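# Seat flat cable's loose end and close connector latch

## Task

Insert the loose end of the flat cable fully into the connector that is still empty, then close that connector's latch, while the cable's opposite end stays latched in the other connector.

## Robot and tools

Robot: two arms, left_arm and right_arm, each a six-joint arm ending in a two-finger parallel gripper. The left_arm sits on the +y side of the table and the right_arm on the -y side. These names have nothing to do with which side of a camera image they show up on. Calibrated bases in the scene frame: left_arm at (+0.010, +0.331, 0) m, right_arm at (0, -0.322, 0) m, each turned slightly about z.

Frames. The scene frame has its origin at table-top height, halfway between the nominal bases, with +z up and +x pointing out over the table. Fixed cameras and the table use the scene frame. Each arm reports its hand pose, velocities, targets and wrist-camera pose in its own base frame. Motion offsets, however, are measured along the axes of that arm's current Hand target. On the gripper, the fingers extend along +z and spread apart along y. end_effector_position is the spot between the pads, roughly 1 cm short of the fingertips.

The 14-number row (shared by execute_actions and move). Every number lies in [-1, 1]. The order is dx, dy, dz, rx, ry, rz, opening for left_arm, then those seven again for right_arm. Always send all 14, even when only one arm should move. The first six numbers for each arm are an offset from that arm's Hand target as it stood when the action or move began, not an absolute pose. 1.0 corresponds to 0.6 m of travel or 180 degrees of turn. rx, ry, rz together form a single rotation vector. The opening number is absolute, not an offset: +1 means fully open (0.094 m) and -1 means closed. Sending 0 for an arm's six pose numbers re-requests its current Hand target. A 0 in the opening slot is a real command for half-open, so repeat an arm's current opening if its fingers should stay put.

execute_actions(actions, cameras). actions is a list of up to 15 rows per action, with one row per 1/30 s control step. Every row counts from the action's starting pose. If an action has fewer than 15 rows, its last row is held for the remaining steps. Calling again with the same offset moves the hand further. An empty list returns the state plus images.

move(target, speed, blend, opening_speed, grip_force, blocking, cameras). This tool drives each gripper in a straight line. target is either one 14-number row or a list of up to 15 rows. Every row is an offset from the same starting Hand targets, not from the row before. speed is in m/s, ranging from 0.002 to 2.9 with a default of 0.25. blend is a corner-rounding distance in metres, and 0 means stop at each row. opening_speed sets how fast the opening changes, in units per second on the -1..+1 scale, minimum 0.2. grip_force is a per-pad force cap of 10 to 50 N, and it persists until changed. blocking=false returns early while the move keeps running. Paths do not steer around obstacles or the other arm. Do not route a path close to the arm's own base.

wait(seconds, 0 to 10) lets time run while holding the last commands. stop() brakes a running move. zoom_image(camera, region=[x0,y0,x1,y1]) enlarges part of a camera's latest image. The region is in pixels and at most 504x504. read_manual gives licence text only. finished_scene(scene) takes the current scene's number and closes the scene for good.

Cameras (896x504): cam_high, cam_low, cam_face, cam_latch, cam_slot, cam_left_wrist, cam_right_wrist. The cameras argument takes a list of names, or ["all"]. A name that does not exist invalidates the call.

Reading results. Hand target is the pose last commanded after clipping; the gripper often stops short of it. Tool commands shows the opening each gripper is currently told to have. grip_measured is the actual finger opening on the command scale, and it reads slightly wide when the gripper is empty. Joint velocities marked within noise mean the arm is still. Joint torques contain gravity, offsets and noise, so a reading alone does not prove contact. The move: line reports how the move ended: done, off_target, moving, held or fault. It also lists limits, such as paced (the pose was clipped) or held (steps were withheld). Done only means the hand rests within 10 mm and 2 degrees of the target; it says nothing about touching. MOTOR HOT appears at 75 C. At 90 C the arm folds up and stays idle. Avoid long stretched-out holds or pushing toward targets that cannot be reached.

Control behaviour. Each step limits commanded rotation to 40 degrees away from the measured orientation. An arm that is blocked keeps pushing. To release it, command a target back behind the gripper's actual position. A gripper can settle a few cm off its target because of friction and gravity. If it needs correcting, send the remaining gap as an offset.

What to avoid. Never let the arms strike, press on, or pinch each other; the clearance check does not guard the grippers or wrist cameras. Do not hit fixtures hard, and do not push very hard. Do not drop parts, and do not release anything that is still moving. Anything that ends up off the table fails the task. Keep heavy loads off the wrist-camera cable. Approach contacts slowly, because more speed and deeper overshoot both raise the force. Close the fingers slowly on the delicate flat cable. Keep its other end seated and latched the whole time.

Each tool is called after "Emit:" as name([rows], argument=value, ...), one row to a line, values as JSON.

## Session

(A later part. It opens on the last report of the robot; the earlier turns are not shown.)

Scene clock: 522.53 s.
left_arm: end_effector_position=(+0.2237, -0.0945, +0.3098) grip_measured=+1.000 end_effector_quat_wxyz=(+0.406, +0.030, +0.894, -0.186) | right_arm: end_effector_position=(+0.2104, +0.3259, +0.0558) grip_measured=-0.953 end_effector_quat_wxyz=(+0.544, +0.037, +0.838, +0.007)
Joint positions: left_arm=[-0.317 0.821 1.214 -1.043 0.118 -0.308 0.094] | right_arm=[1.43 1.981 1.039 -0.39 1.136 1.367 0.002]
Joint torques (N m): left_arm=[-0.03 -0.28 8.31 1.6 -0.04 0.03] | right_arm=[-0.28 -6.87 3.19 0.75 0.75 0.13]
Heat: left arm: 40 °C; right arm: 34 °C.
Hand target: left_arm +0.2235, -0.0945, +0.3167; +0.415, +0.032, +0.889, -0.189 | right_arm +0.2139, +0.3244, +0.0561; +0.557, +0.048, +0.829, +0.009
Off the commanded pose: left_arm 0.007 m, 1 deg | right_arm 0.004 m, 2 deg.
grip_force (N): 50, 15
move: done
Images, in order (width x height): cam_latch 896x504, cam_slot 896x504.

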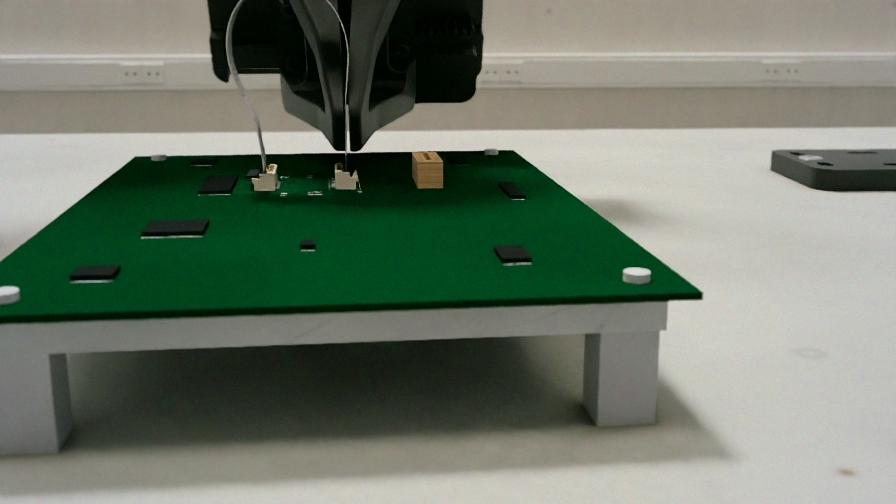

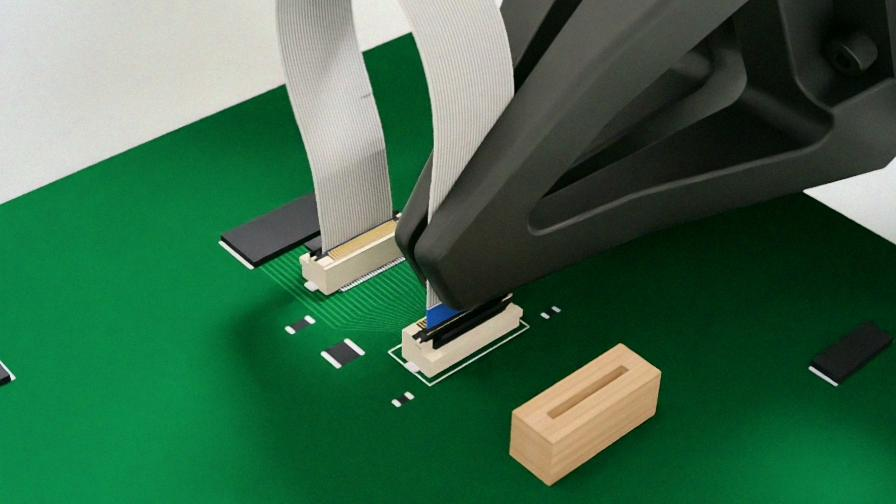

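Emit:
move(target=[0,0,0,0,0,0,1,0.0025,0.0010,0.0010,0,0,0,-0.955], speed=0.03, cameras=["cam_latch","cam_slot"])

Emit:
zoom_image(camera="cam_latch", region=[300, 135, 372, 195])

Emit:
zoom_image(camera="cam_slot", region=[380, 240, 540, 390])

Scene clock: 524.30 s.
left_arm: end_effector_position=(+0.2237, -0.0945, +0.3098) grip_measured=+1.000 end_effector_quat_wxyz=(+0.406, +0.030, +0.894, -0.186) | right_arm: end_effector_position=(+0.2105, +0.3262, +0.0539) grip_measured=-0.953 end_effector_quat_wxyz=(+0.544, +0.037, +0.839, +0.007)
Joint positions: left_arm=[-0.317 0.821 1.214 -1.043 0.118 -0.308 0.094] | right_arm=[1.43 1.987 1.039 -0.385 1.136 1.367 0.002]
Joint torques (N m): left_arm=[0.02 -0.12 8.42 1.58 -0.01 0.04] | right_arm=[-0.27 -6.89 3.32 0.75 0.74 0.14]
Heat: left arm: 40 °C; right arm: 34 °C.
Hand target: left_arm +0.2235, -0.0945, +0.3167; +0.415, +0.032, +0.889, -0.189 | right_arm +0.2139, +0.3252, +0.0545; +0.557, +0.048, +0.829, +0.009
Off the commanded pose: left_arm 0.007 m, 1 deg | right_arm 0.004 m, 2 deg.
grip_force (N): 50, 15
move: done
Images, in order (width x height): cam_latch 896x504, cam_slot 896x504.

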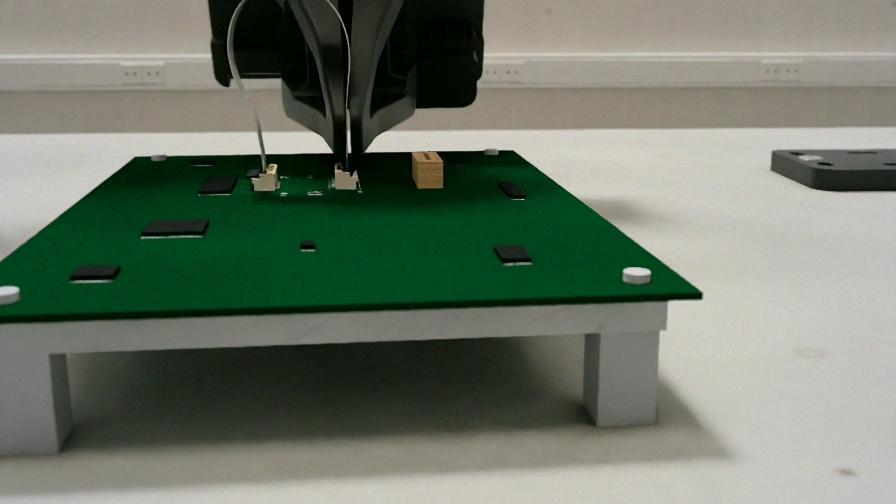

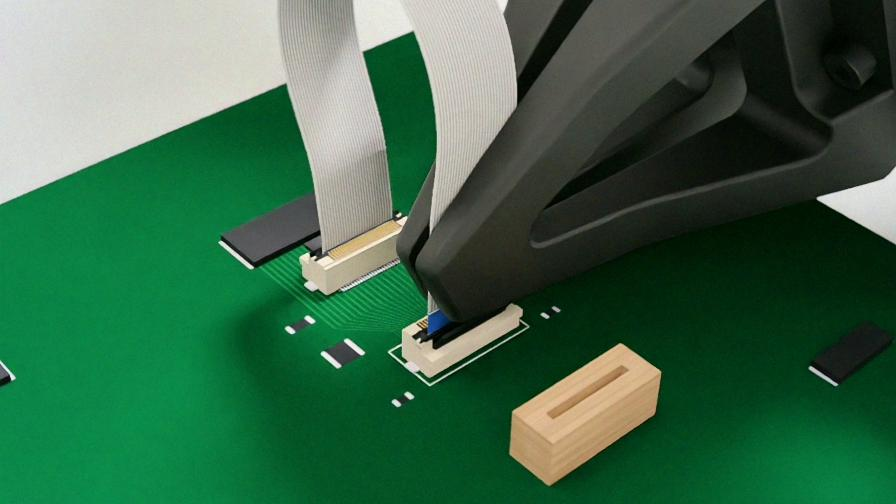

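Scaled by 7.000 from the camera's 896x504 image, which has a finer 1280x720 frame.

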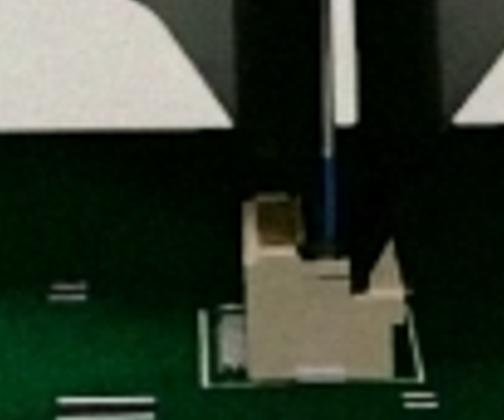

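Scaled by 3.150 from the camera's 896x504 image, which has a finer 1280x720 frame.

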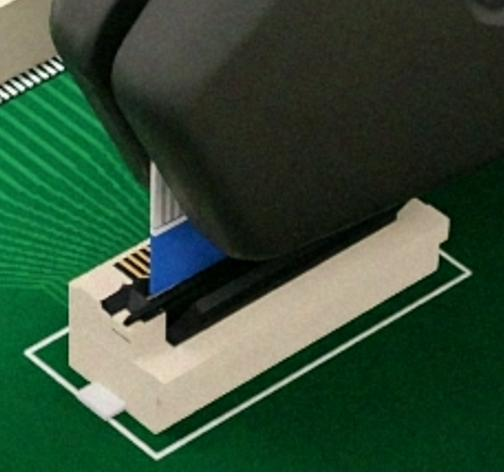

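Emit:
move(target=[0,0,0,0,0,0,1,0.0025,0.0008,0.0010,0,0,0,-0.955], speed=0.03)

Emit:
move(target=[0,0,0,0,0,0,1,0.0025,0.0008,0.0010,0,0,0,-0.955], speed=0.03, cameras=["cam_latch","cam_slot","cam_face"])

Emit:
zoom_image(camera="cam_latch", region=[300, 135, 372, 195])

Emit:
zoom_image(camera="cam_slot", region=[380, 240, 540, 390])

Emit:
zoom_image(camera="cam_face", region=[430, 170, 530, 260])

Scene clock: 526.60 s.
left_arm: end_effector_position=(+0.2237, -0.0945, +0.3098) grip_measured=+1.000 end_effector_quat_wxyz=(+0.406, +0.030, +0.894, -0.186) | right_arm: end_effector_position=(+0.2105, +0.3265, +0.0522) grip_measured=-0.953 end_effector_quat_wxyz=(+0.544, +0.037, +0.839, +0.006)
Joint positions: left_arm=[-0.317 0.821 1.214 -1.043 0.118 -0.308 0.094] | right_arm=[1.43 1.993 1.039 -0.38 1.136 1.367 0.002]
Joint torques (N m): left_arm=[-0.02 -0.28 8.24 1.58 0 0] | right_arm=[-0.24 -6.87 3.36 0.76 0.75 0.14]
Heat: left arm: 40 °C; right arm: 34 °C.
Hand target: left_arm +0.2235, -0.0945, +0.3167; +0.415, +0.032, +0.889, -0.189 | right_arm +0.2139, +0.3257, +0.0529; +0.557, +0.048, +0.829, +0.009
Off the commanded pose: left_arm 0.007 m, 1 deg | right_arm 0.004 m, 2 deg.
grip_force (N): 50, 15
move: done

Scene clock: 527.30 s.
left_arm: end_effector_position=(+0.2237, -0.0945, +0.3098) grip_measured=+1.000 end_effector_quat_wxyz=(+0.406, +0.030, +0.894, -0.186) | right_arm: end_effector_position=(+0.2106, +0.3269, +0.0510) grip_measured=-0.953 end_effector_quat_wxyz=(+0.544, +0.037, +0.838, +0.007)
Joint positions: left_arm=[-0.317 0.821 1.214 -1.043 0.118 -0.308 0.094] | right_arm=[1.43 1.997 1.039 -0.375 1.138 1.367 0.002]
Joint torques (N m): left_arm=[0.05 -0.16 8.25 1.58 0 0.01] | right_arm=[-0.23 -6.83 3.44 0.74 0.74 0.14]
Heat: left arm: 40 °C; right arm: 34 °C.
Hand target: left_arm +0.2235, -0.0945, +0.3167; +0.415, +0.032, +0.889, -0.189 | right_arm +0.2140, +0.3263, +0.0513; +0.557, +0.048, +0.829, +0.009
Off the commanded pose: left_arm 0.007 m, 1 deg | right_arm 0.003 m, 2 deg.
grip_force (N): 50, 15
move: done
Images, in order (width x height): cam_face 896x504, cam_latch 896x504, cam_slot 896x504.

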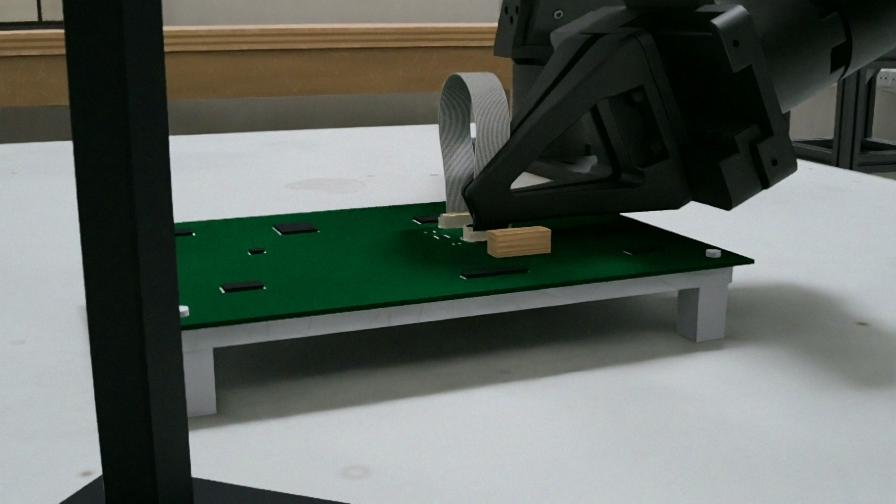

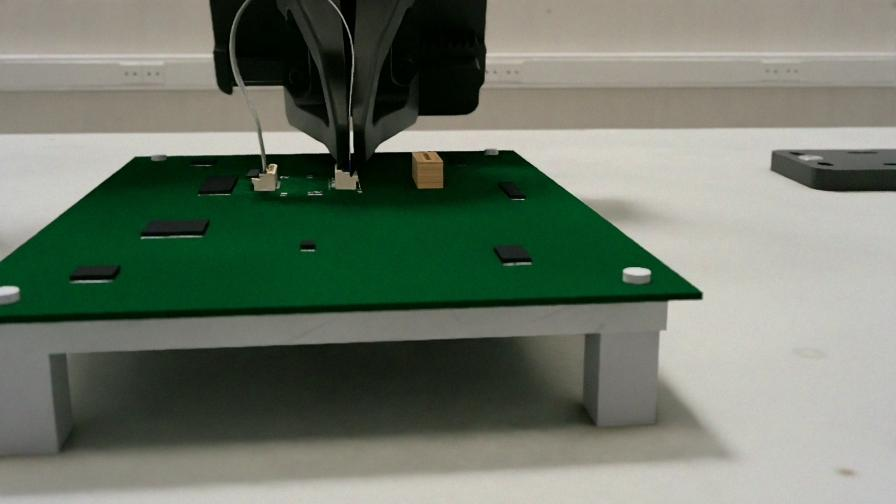

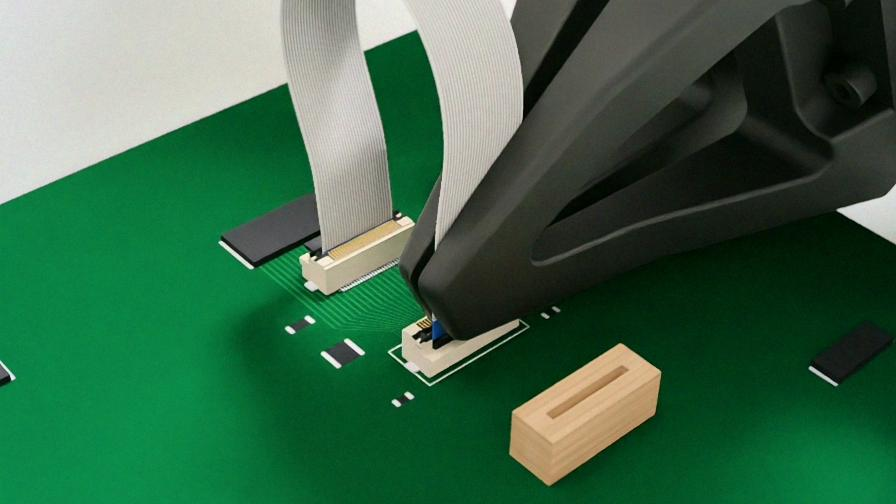

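Scaled by 7.000 from the camera's 896x504 image, which has a finer 1280x720 frame.

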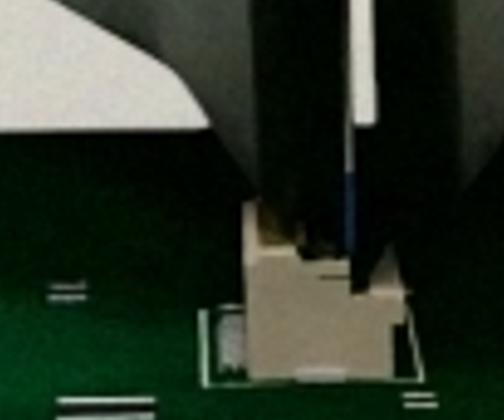

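Scaled by 3.150 from the camera's 896x504 image, which has a finer 1280x720 frame.

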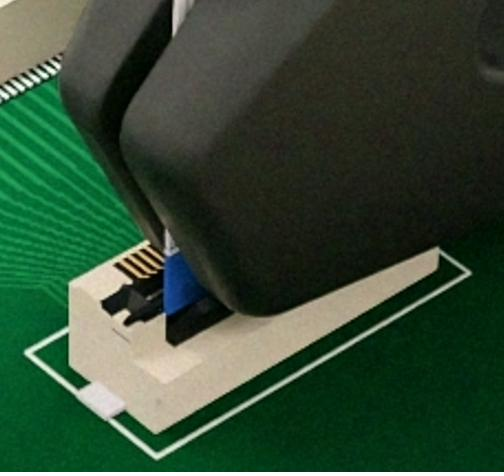

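Scaled by 5.040 from the camera's 896x504 image, which has a finer 1280x720 frame.

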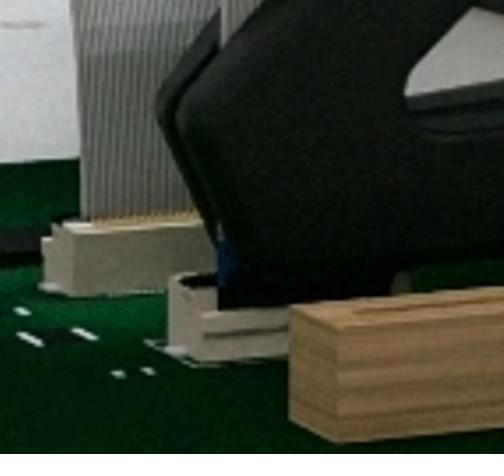

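Emit:
move(target=[0,0,0,0,0,0,1,-0.0319,0.0074,-0.0135,0,0,0,-0.955], speed=0.05, cameras=["cam_latch","cam_slot"])

Emit:
zoom_image(camera="cam_latch", region=[300, 135, 372, 195])

Emit:
zoom_image(camera="cam_slot", region=[380, 240, 540, 390])

Scene clock: 532.73 s.
left_arm: end_effector_position=(+0.2237, -0.0945, +0.3098) grip_measured=+1.000 end_effector_quat_wxyz=(+0.406, +0.030, +0.894, -0.186) | right_arm: end_effector_position=(+0.2103, +0.3247, +0.0530) grip_measured=-0.953 end_effector_quat_wxyz=(+0.543, +0.028, +0.840, -0.008)
Joint positions: left_arm=[-0.317 0.821 1.214 -1.043 0.118 -0.308 0.094] | right_arm=[1.43 1.997 1.055 -0.425 1.138 1.368 0.002]
Joint torques (N m): left_arm=[0.17 -0.18 8.28 1.54 -0.03 0.02] | right_arm=[-0.13 -10.07 5.3 0.39 0.74 0.15]
Heat: left arm: 40 °C; right arm: 34 °C.
Hand target: left_arm +0.2235, -0.0945, +0.3167; +0.415, +0.032, +0.889, -0.189 | right_arm +0.2139, +0.3293, +0.0723; +0.557, +0.048, +0.829, +0.009
Off the commanded pose: left_arm 0.007 m, 1 deg | right_arm 0.020 m, 4 deg.
grip_force (N): 50, 15
move: off_target (right_arm)
Images, in order (width x height): cam_latch 896x504, cam_slot 896x504.

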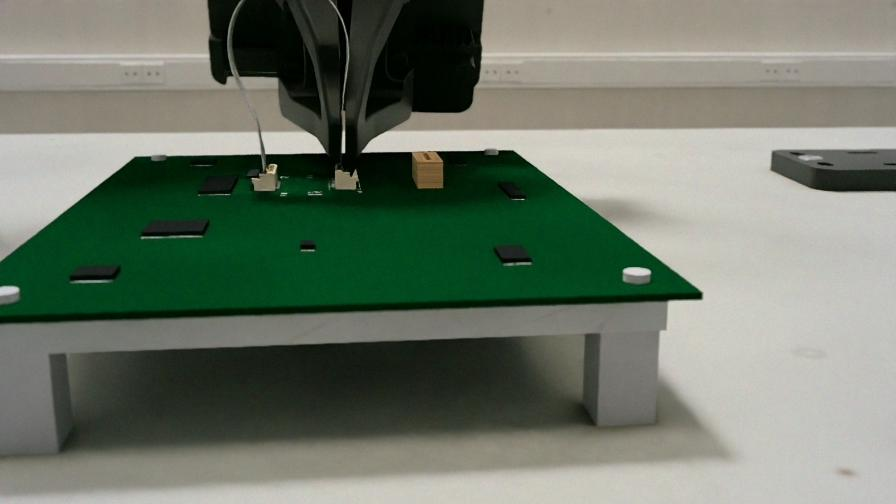

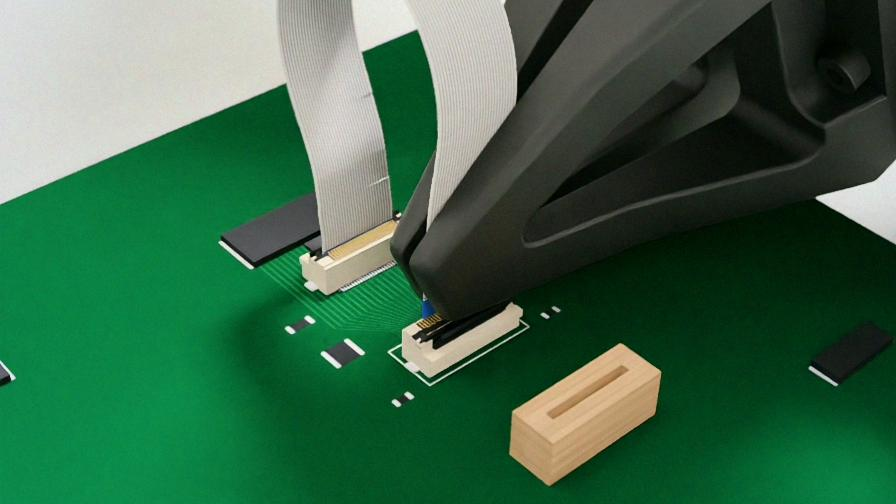

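Scaled by 7.000 from the camera's 896x504 image, which has a finer 1280x720 frame.

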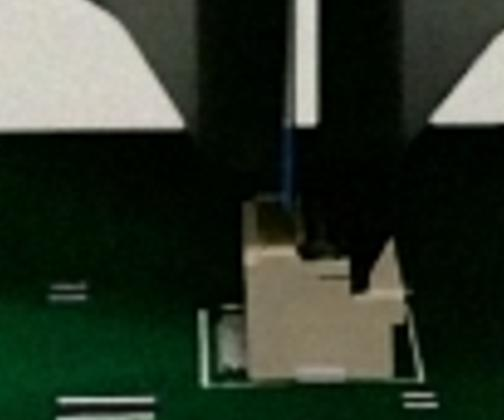

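Scaled by 3.150 from the camera's 896x504 image, which has a finer 1280x720 frame.

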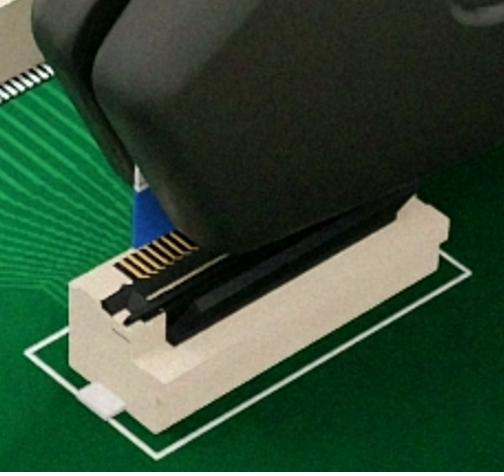

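Emit:
move(target=[0,0,0,0,0,0,1,0.0049,0.003,0.0018,0,0,0.01,-0.955], speed=0.05, cameras=["cam_latch","cam_slot"])

Emit:
zoom_image(camera="cam_latch", region=[300, 135, 372, 195])

Scene clock: 537.33 s.
left_arm: end_effector_position=(+0.2237, -0.0945, +0.3098) grip_measured=+1.000 end_effector_quat_wxyz=(+0.406, +0.030, +0.894, -0.186) | right_arm: end_effector_position=(+0.2106, +0.3265, +0.0543) grip_measured=-0.953 end_effector_quat_wxyz=(+0.543, +0.044, +0.839, +0.004)
Joint positions: left_arm=[-0.317 0.821 1.214 -1.043 0.118 -0.308 0.094] | right_arm=[1.43 1.997 1.061 -0.425 1.138 1.401 0.002]
Joint torques (N m): left_arm=[-0.06 -0.18 8.29 1.58 0.01 0] | right_arm=[-0.05 -9.07 5.34 0.44 0.76 0.14]
Heat: left arm: 40 °C; right arm: 34 °C.
Hand target: left_arm +0.2235, -0.0945, +0.3167; +0.415, +0.032, +0.889, -0.189 | right_arm +0.2140, +0.3313, +0.0693; +0.557, +0.061, +0.828, +0.018
Off the commanded pose: left_arm 0.007 m, 1 deg | right_arm 0.016 m, 3 deg.
grip_force (N): 50, 15
move: off_target (right_arm)
Images, in order (width x height): cam_latch 896x504, cam_slot 896x504.

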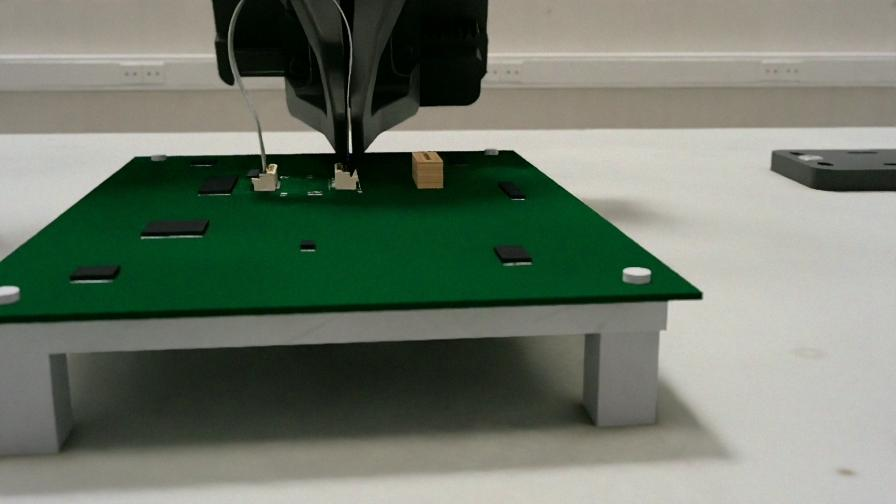

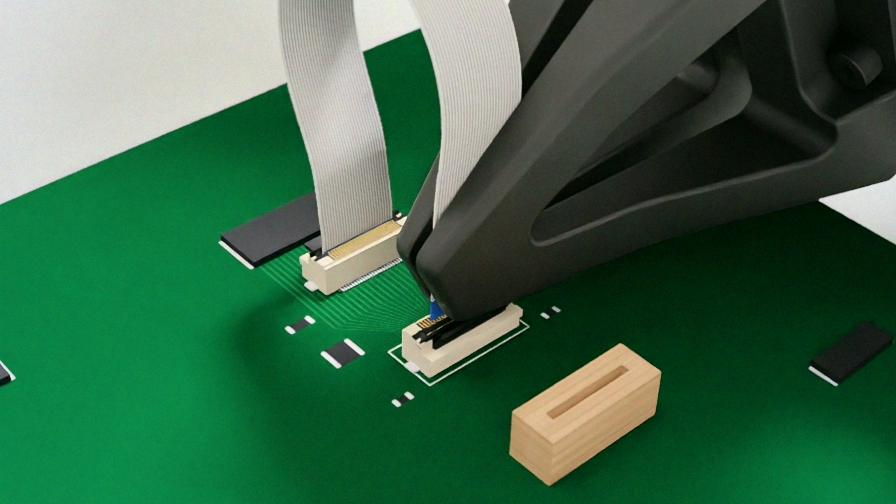

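Scaled by 7.000 from the camera's 896x504 image, which has a finer 1280x720 frame.

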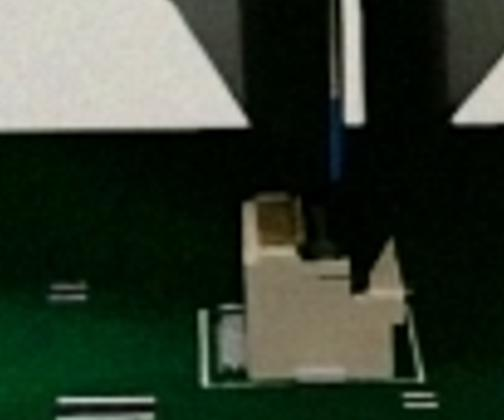

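Emit:
move(target=[0,0,0,0,0,0,1,0.0092,-0.0008,0.0038,0,0,0,-0.955], speed=0.05)

Emit:
zoom_image(camera="cam_slot", region=[380, 240, 540, 390])

Scene clock: 539.37 s.
left_arm: end_effector_position=(+0.2237, -0.0945, +0.3098) grip_measured=+1.000 end_effector_quat_wxyz=(+0.406, +0.030, +0.894, -0.186) | right_arm: end_effector_position=(+0.2106, +0.3265, +0.0543) grip_measured=-0.953 end_effector_quat_wxyz=(+0.543, +0.045, +0.839, +0.004)
Joint positions: left_arm=[-0.317 0.821 1.214 -1.043 0.118 -0.308 0.094] | right_arm=[1.43 1.997 1.061 -0.425 1.138 1.403 0.002]
Joint torques (N m): left_arm=[-0.05 -0.25 8.32 1.62 -0.01 0.03] | right_arm=[-0.05 -7.95 4.82 0.62 0.75 0.15]
Heat: left arm: 40 °C; right arm: 34 °C.
Hand target: left_arm +0.2235, -0.0945, +0.3167; +0.415, +0.032, +0.889, -0.189 | right_arm +0.2140, +0.3314, +0.0633; +0.557, +0.061, +0.828, +0.018
Off the commanded pose: left_arm 0.007 m, 1 deg | right_arm 0.011 m, 3 deg.
grip_force (N): 50, 15
move: off_target (right_arm)

Scaled by 3.150 from the camera's 896x504 image, which has a finer 1280x720 frame.
This view is cut from an older image: the scene may have changed since it was taken.

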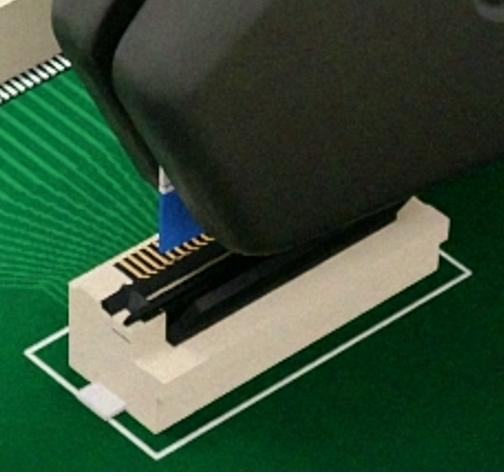

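Emit:
move(target=[0,0,0,0,0,0,1,0.0064,0.0028,0.0024,0,0,0,-0.955], speed=0.03)

Scene clock: 541.50 s.
left_arm: end_effector_position=(+0.2237, -0.0945, +0.3098) grip_measured=+1.000 end_effector_quat_wxyz=(+0.406, +0.030, +0.894, -0.186) | right_arm: end_effector_position=(+0.2106, +0.3266, +0.0544) grip_measured=-0.953 end_effector_quat_wxyz=(+0.543, +0.046, +0.839, +0.005)
Joint positions: left_arm=[-0.317 0.821 1.214 -1.043 0.118 -0.308 0.094] | right_arm=[1.43 1.997 1.061 -0.425 1.138 1.405 0.002]
Joint torques (N m): left_arm=[-0.03 -0.09 8.31 1.57 -0.02 0.02] | right_arm=[0.03 -6.83 5.26 0.7 0.75 0.14]
Heat: left arm: 40 °C; right arm: 34 °C.
Hand target: left_arm +0.2235, -0.0945, +0.3167; +0.415, +0.032, +0.889, -0.189 | right_arm +0.2140, +0.3335, +0.0594; +0.557, +0.061, +0.828, +0.018
Off the commanded pose: left_arm 0.007 m, 1 deg | right_arm 0.009 m, 3 deg.
grip_force (N): 50, 15
move: off_target (right_arm)

Emit:
move(target=[0,0,0,0,0,0,1,0.0031,0.0002,0.0013,0,0,0,-0.955], speed=0.03)

Emit:
move(target=[0,0,0,0,0,0,1,0.0023,-0.0001,0.0009,0,0,0,-0.955], speed=0.03, cameras=["cam_latch","cam_slot"])

Emit:
zoom_image(camera="cam_latch", region=[300, 135, 372, 195])

Emit:
zoom_image(camera="cam_slot", region=[380, 240, 540, 390])

Scene clock: 544.37 s.
left_arm: end_effector_position=(+0.2237, -0.0945, +0.3098) grip_measured=+1.000 end_effector_quat_wxyz=(+0.406, +0.030, +0.894, -0.186) | right_arm: end_effector_position=(+0.2107, +0.3269, +0.0520) grip_measured=-0.953 end_effector_quat_wxyz=(+0.543, +0.046, +0.839, +0.005)
Joint positions: left_arm=[-0.317 0.821 1.214 -1.043 0.118 -0.308 0.094] | right_arm=[1.43 2.005 1.061 -0.419 1.138 1.406 0.002]
Joint torques (N m): left_arm=[0.16 -0.31 8.27 1.59 -0.02 0.03] | right_arm=[0.02 -6.98 5.2 0.69 0.74 0.14]
Heat: left arm: 40 °C; right arm: 34 °C.
Hand target: left_arm +0.2235, -0.0945, +0.3167; +0.415, +0.032, +0.889, -0.189 | right_arm +0.2141, +0.3338, +0.0575; +0.557, +0.061, +0.828, +0.018
Off the commanded pose: left_arm 0.007 m, 1 deg | right_arm 0.009 m, 3 deg.
grip_force (N): 50, 15
move: off_target (right_arm)

Scene clock: 545.07 s.
left_arm: end_effector_position=(+0.2237, -0.0945, +0.3098) grip_measured=+1.000 end_effector_quat_wxyz=(+0.406, +0.030, +0.894, -0.186) | right_arm: end_effector_position=(+0.2107, +0.3275, +0.0521) grip_measured=-0.953 end_effector_quat_wxyz=(+0.543, +0.047, +0.838, +0.007)
Joint positions: left_arm=[-0.317 0.821 1.214 -1.043 0.118 -0.308 0.094] | right_arm=[1.43 2.005 1.061 -0.415 1.138 1.406 0.002]
Joint torques (N m): left_arm=[0.25 -0.21 8.28 1.6 -0.01 0.04] | right_arm=[0.03 -6.68 5.09 0.72 0.74 0.13]
Heat: left arm: 40 °C; right arm: 34 °C.
Hand target: left_arm +0.2235, -0.0945, +0.3167; +0.415, +0.032, +0.889, -0.189 | right_arm +0.2140, +0.3339, +0.0560; +0.557, +0.061, +0.828, +0.018
Off the commanded pose: left_arm 0.007 m, 1 deg | right_arm 0.008 m, 3 deg.
grip_force (N): 50, 15
move: off_target (right_arm)
Images, in order (width x height): cam_latch 896x504, cam_slot 896x504.

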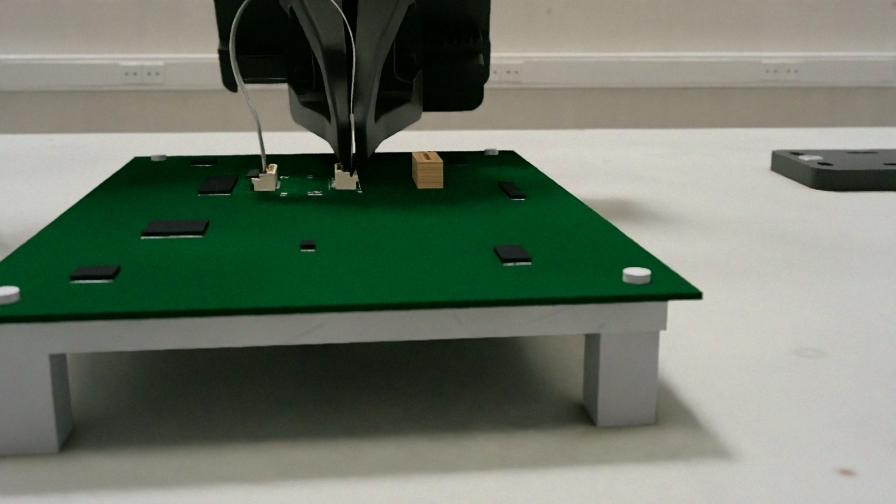

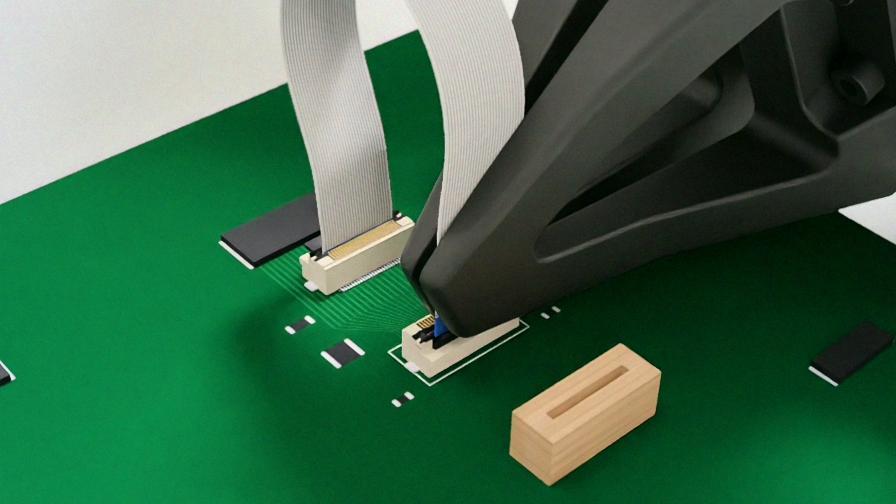

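Scaled by 7.000 from the camera's 896x504 image, which has a finer 1280x720 frame.

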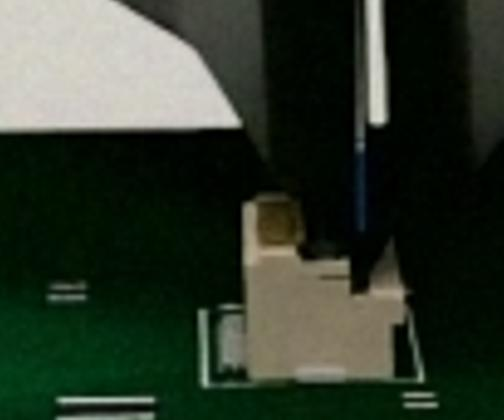

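Scaled by 3.150 from the camera's 896x504 image, which has a finer 1280x720 frame.

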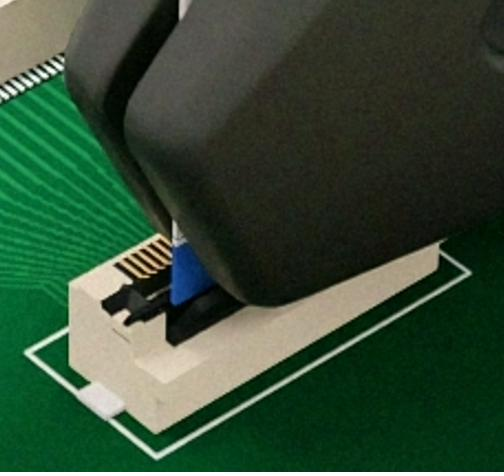

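Emit:
move(target=[0,0,0,0,0,0,1,0,0,0,0.0021,0.0003,-0.0051,-0.955], speed=0.03)

Scene clock: 549.73 s.
left_arm: end_effector_position=(+0.2237, -0.0945, +0.3098) grip_measured=+1.000 end_effector_quat_wxyz=(+0.406, +0.030, +0.894, -0.186) | right_arm: end_effector_position=(+0.2111, +0.3288, +0.0513) grip_measured=-0.953 end_effector_quat_wxyz=(+0.544, +0.047, +0.838, +0.006)
Joint positions: left_arm=[-0.317 0.821 1.214 -1.043 0.118 -0.308 0.094] | right_arm=[1.43 2.013 1.067 -0.415 1.14 1.406 0.002]
Joint torques (N m): left_arm=[0.14 -0.28 8.4 1.58 -0.01 0.05] | right_arm=[-0.03 -6.94 5.44 0.53 0.73 0.11]
Heat: left arm: 40 °C; right arm: 34 °C.
Hand target: left_arm +0.2235, -0.0945, +0.3167; +0.415, +0.032, +0.889, -0.189 | right_arm +0.2141, +0.3339, +0.0560; +0.557, +0.056, +0.829, +0.010
Off the commanded pose: left_arm 0.007 m, 1 deg | right_arm 0.007 m, 2 deg.
grip_force (N): 50, 15
move: done

Emit:
move(target=[0,0,0,0,0,0,1,-0.0187,-0.0169,-0.0061,0,0,0,-0.955], speed=0.03, cameras=["cam_latch","cam_slot"])

Emit:
zoom_image(camera="cam_latch", region=[300, 135, 372, 195])

Emit:
zoom_image(camera="cam_slot", region=[380, 240, 540, 390])

Scene clock: 554.23 s.
left_arm: end_effector_position=(+0.2237, -0.0945, +0.3098) grip_measured=+1.000 end_effector_quat_wxyz=(+0.406, +0.030, +0.894, -0.186) | right_arm: end_effector_position=(+0.2108, +0.3262, +0.0514) grip_measured=-0.953 end_effector_quat_wxyz=(+0.544, +0.045, +0.838, +0.003)
Joint positions: left_arm=[-0.317 0.821 1.214 -1.043 0.118 -0.308 0.094] | right_arm=[1.43 2.007 1.057 -0.415 1.141 1.404 0.002]
Joint torques (N m): left_arm=[0.01 -0.34 8.4 1.56 -0.04 0.01] | right_arm=[-0.36 -10.82 3 0.43 0.71 0.06]
Heat: left arm: 40 °C; right arm: 34 °C.
Hand target: left_arm +0.2235, -0.0945, +0.3167; +0.415, +0.032, +0.889, -0.189 | right_arm +0.2140, +0.3229, +0.0669; +0.557, +0.056, +0.829, +0.011
Off the commanded pose: left_arm 0.007 m, 1 deg | right_arm 0.016 m, 2 deg.
grip_force (N): 50, 15
move: off_target (right_arm)
Images, in order (width x height): cam_latch 896x504, cam_slot 896x504.

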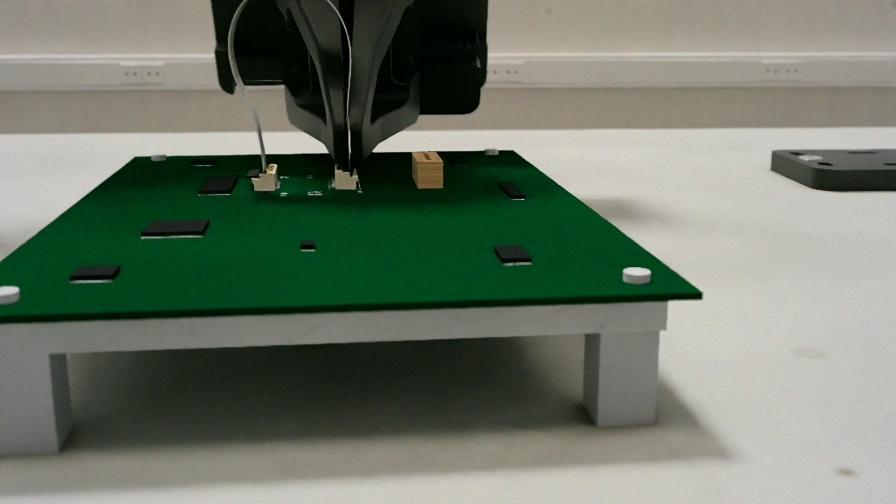

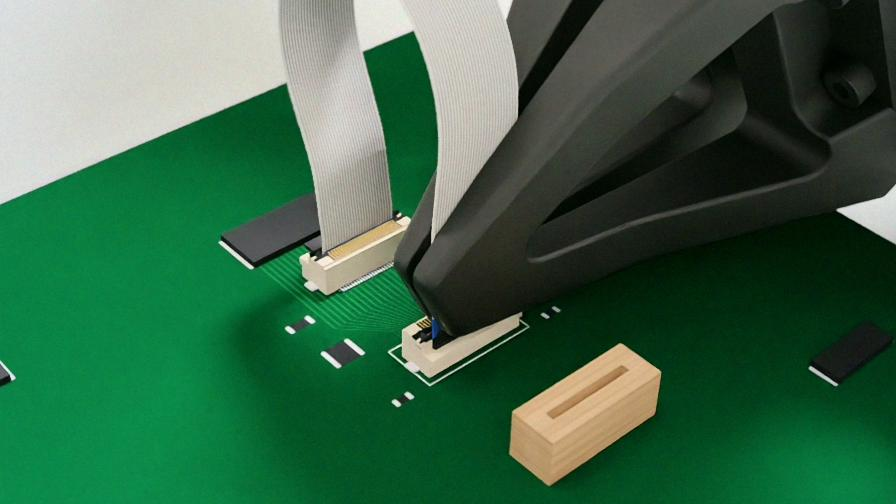

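Scaled by 7.000 from the camera's 896x504 image, which has a finer 1280x720 frame.

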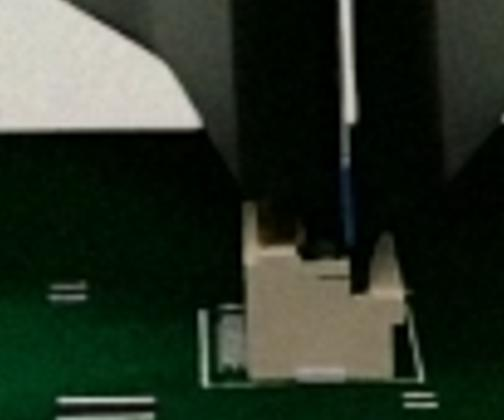

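Scaled by 3.150 from the camera's 896x504 image, which has a finer 1280x720 frame.

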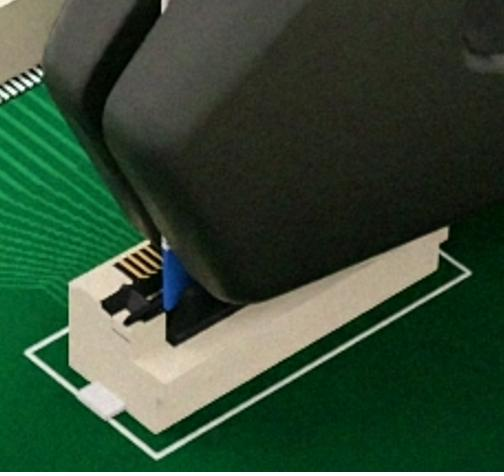

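Emit:
move(target=[0,0,0,0,0,0,1,-0.0065,0.0013,-0.0026,-0.0006,-0.0001,0.0015,-0.955], speed=0.03, cameras=["cam_latch","cam_slot"])

Emit:
zoom_image(camera="cam_latch", region=[300, 135, 372, 195])

Emit:
zoom_image(camera="cam_slot", region=[380, 240, 540, 390])

Scene clock: 557.30 s.
left_arm: end_effector_position=(+0.2237, -0.0945, +0.3098) grip_measured=+1.000 end_effector_quat_wxyz=(+0.406, +0.030, +0.894, -0.186) | right_arm: end_effector_position=(+0.2108, +0.3261, +0.0544) grip_measured=-0.953 end_effector_quat_wxyz=(+0.544, +0.046, +0.838, +0.005)
Joint positions: left_arm=[-0.317 0.821 1.214 -1.043 0.118 -0.308 0.094] | right_arm=[1.43 1.997 1.057 -0.42 1.141 1.403 0.002]
Joint torques (N m): left_arm=[-0.02 -0.27 8.24 1.59 -0.02 0.02] | right_arm=[-0.42 -10.88 3.36 0.39 0.71 0.04]
Heat: left arm: 40 °C; right arm: 35 °C.
Hand target: left_arm +0.2235, -0.0945, +0.3167; +0.415, +0.032, +0.889, -0.189 | right_arm +0.2141, +0.3232, +0.0711; +0.557, +0.057, +0.829, +0.012
Off the commanded pose: left_arm 0.007 m, 1 deg | right_arm 0.017 m, 2 deg.
grip_force (N): 50, 15
move: off_target (right_arm)
Images, in order (width x height): cam_latch 896x504, cam_slot 896x504.

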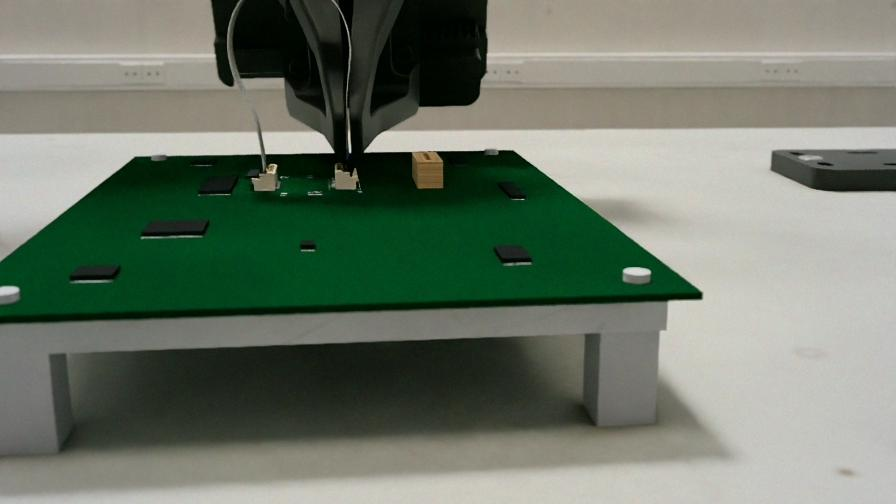

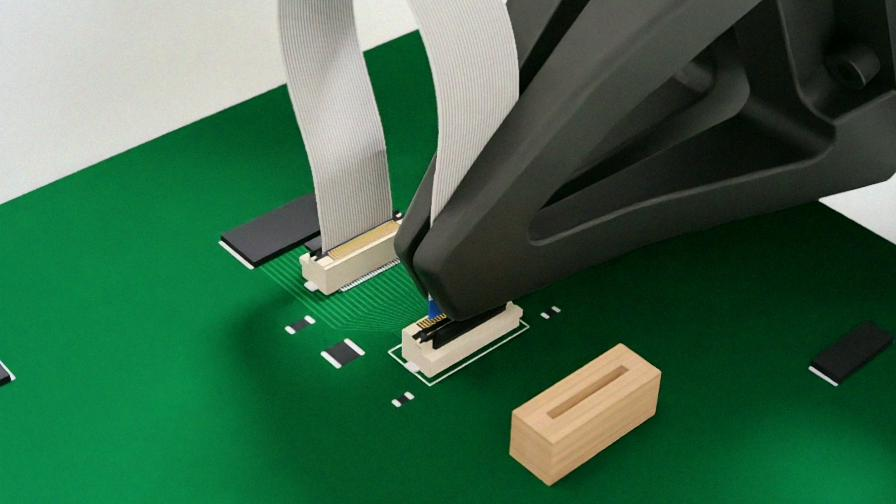

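Scaled by 7.000 from the camera's 896x504 image, which has a finer 1280x720 frame.

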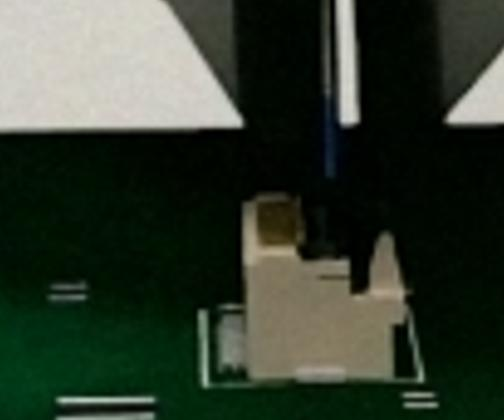

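Scaled by 3.150 from the camera's 896x504 image, which has a finer 1280x720 frame.

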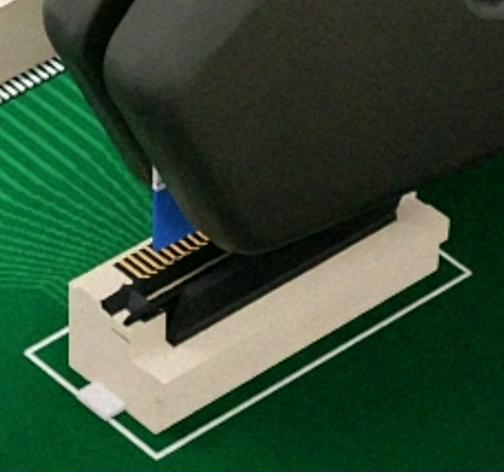

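Emit:
move(target=[0,0,0,0,0,0,1,0.0208,0.0072,0.0078,0.0014,0.0002,-0.0035,-0.955], speed=0.03)

Scene clock: 559.97 s.
left_arm: end_effector_position=(+0.2237, -0.0945, +0.3098) grip_measured=+1.000 end_effector_quat_wxyz=(+0.406, +0.030, +0.894, -0.186) | right_arm: end_effector_position=(+0.2108, +0.3260, +0.0544) grip_measured=-0.953 end_effector_quat_wxyz=(+0.544, +0.045, +0.838, +0.005)
Joint positions: left_arm=[-0.317 0.821 1.214 -1.043 0.118 -0.308 0.094] | right_arm=[1.43 1.997 1.057 -0.42 1.141 1.403 0.002]
Joint torques (N m): left_arm=[0.14 -0.2 8.24 1.56 -0.05 0.05] | right_arm=[-0.18 -7.05 4.77 0.55 0.72 0.09]
Heat: left arm: 40 °C; right arm: 35 °C.
Hand target: left_arm +0.2235, -0.0945, +0.3167; +0.415, +0.032, +0.889, -0.189 | right_arm +0.2141, +0.3287, +0.0582; +0.556, +0.054, +0.829, +0.008
Off the commanded pose: left_arm 0.007 m, 1 deg | right_arm 0.006 m, 2 deg.
grip_force (N): 50, 15
move: done

Emit:
move(target=[0,0,0,0,0,0,1,0.0031,-0.0003,0.0013,0,0,0,-0.955], speed=0.02)

Emit:
move(target=[0,0,0,0,0,0,1,0.0031,-0.0003,0.0013,0,0,0,-0.955], speed=0.02, cameras=["cam_latch","cam_slot"])

Emit:
zoom_image(camera="cam_latch", region=[300, 135, 372, 195])

Emit:
zoom_image(camera="cam_slot", region=[380, 240, 540, 390])

Scene clock: 562.23 s.
left_arm: end_effector_position=(+0.2237, -0.0945, +0.3098) grip_measured=+1.000 end_effector_quat_wxyz=(+0.406, +0.030, +0.894, -0.186) | right_arm: end_effector_position=(+0.2108, +0.3260, +0.0544) grip_measured=-0.953 end_effector_quat_wxyz=(+0.544, +0.045, +0.838, +0.005)
Joint positions: left_arm=[-0.317 0.821 1.214 -1.043 0.118 -0.308 0.094] | right_arm=[1.43 1.997 1.057 -0.42 1.141 1.403 0.002]
Joint torques (N m): left_arm=[0.03 -0.44 8.39 1.61 -0.04 0.03] | right_arm=[-0.18 -6.69 4.56 0.62 0.72 0.09]
Heat: left arm: 40 °C; right arm: 34 °C.
Hand target: left_arm +0.2235, -0.0945, +0.3167; +0.415, +0.032, +0.889, -0.189 | right_arm +0.2141, +0.3287, +0.0562; +0.556, +0.054, +0.829, +0.008
Off the commanded pose: left_arm 0.007 m, 1 deg | right_arm 0.005 m, 2 deg.
grip_force (N): 50, 15
move: done

Scene clock: 562.93 s.
left_arm: end_effector_position=(+0.2237, -0.0945, +0.3098) grip_measured=+1.000 end_effector_quat_wxyz=(+0.406, +0.030, +0.894, -0.186) | right_arm: end_effector_position=(+0.2107, +0.3257, +0.0523) grip_measured=-0.953 end_effector_quat_wxyz=(+0.544, +0.044, +0.838, +0.002)
Joint positions: left_arm=[-0.317 0.821 1.214 -1.043 0.118 -0.308 0.094] | right_arm=[1.43 2.004 1.057 -0.42 1.141 1.403 0.002]
Joint torques (N m): left_arm=[-0.12 -0.29 8.25 1.58 0 0.04] | right_arm=[-0.18 -6.79 4.36 0.67 0.72 0.1]
Heat: left arm: 40 °C; right arm: 34 °C.
Hand target: left_arm +0.2235, -0.0945, +0.3167; +0.415, +0.032, +0.889, -0.189 | right_arm +0.2141, +0.3287, +0.0542; +0.556, +0.054, +0.829, +0.008
Off the commanded pose: left_arm 0.007 m, 1 deg | right_arm 0.005 m, 2 deg.
grip_force (N): 50, 15
move: done
Images, in order (width x height): cam_latch 896x504, cam_slot 896x504.

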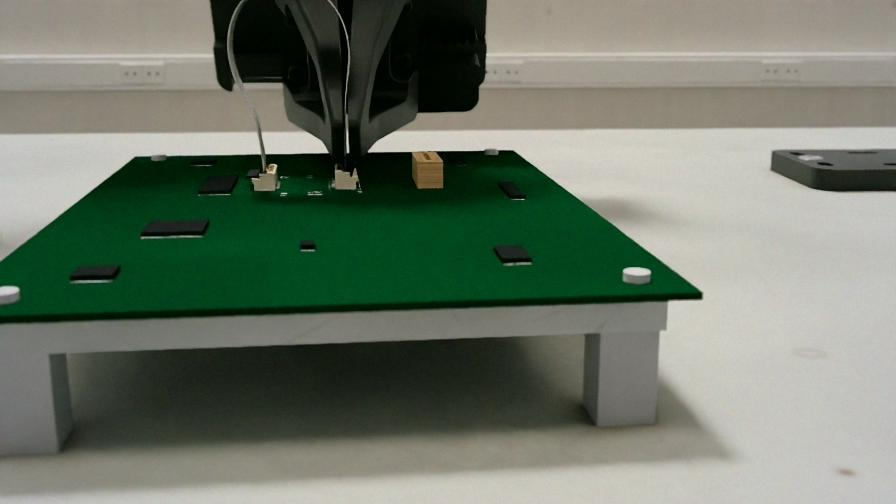

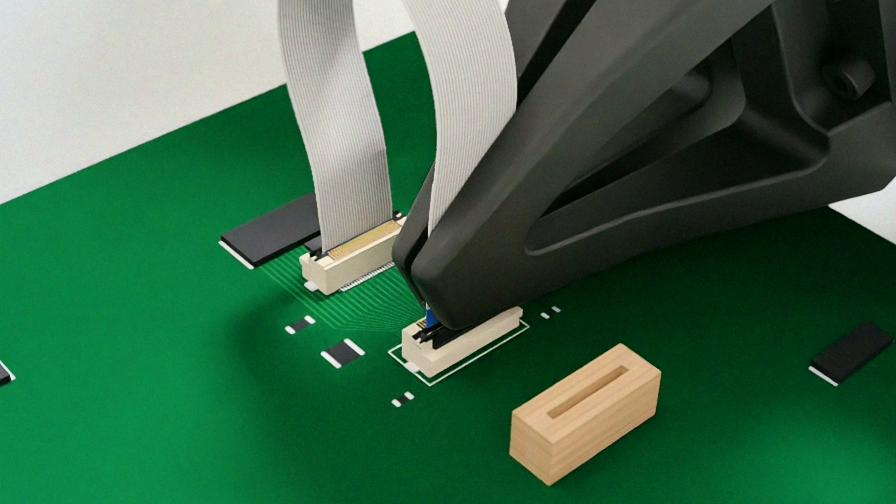

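Scaled by 7.000 from the camera's 896x504 image, which has a finer 1280x720 frame.

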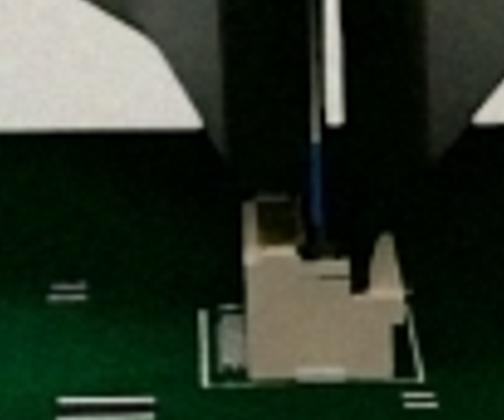

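Scaled by 3.150 from the camera's 896x504 image, which has a finer 1280x720 frame.

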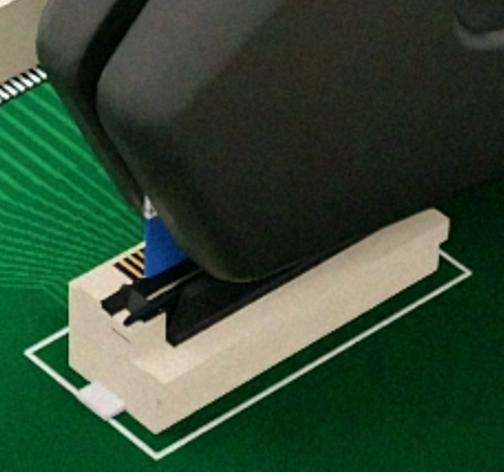

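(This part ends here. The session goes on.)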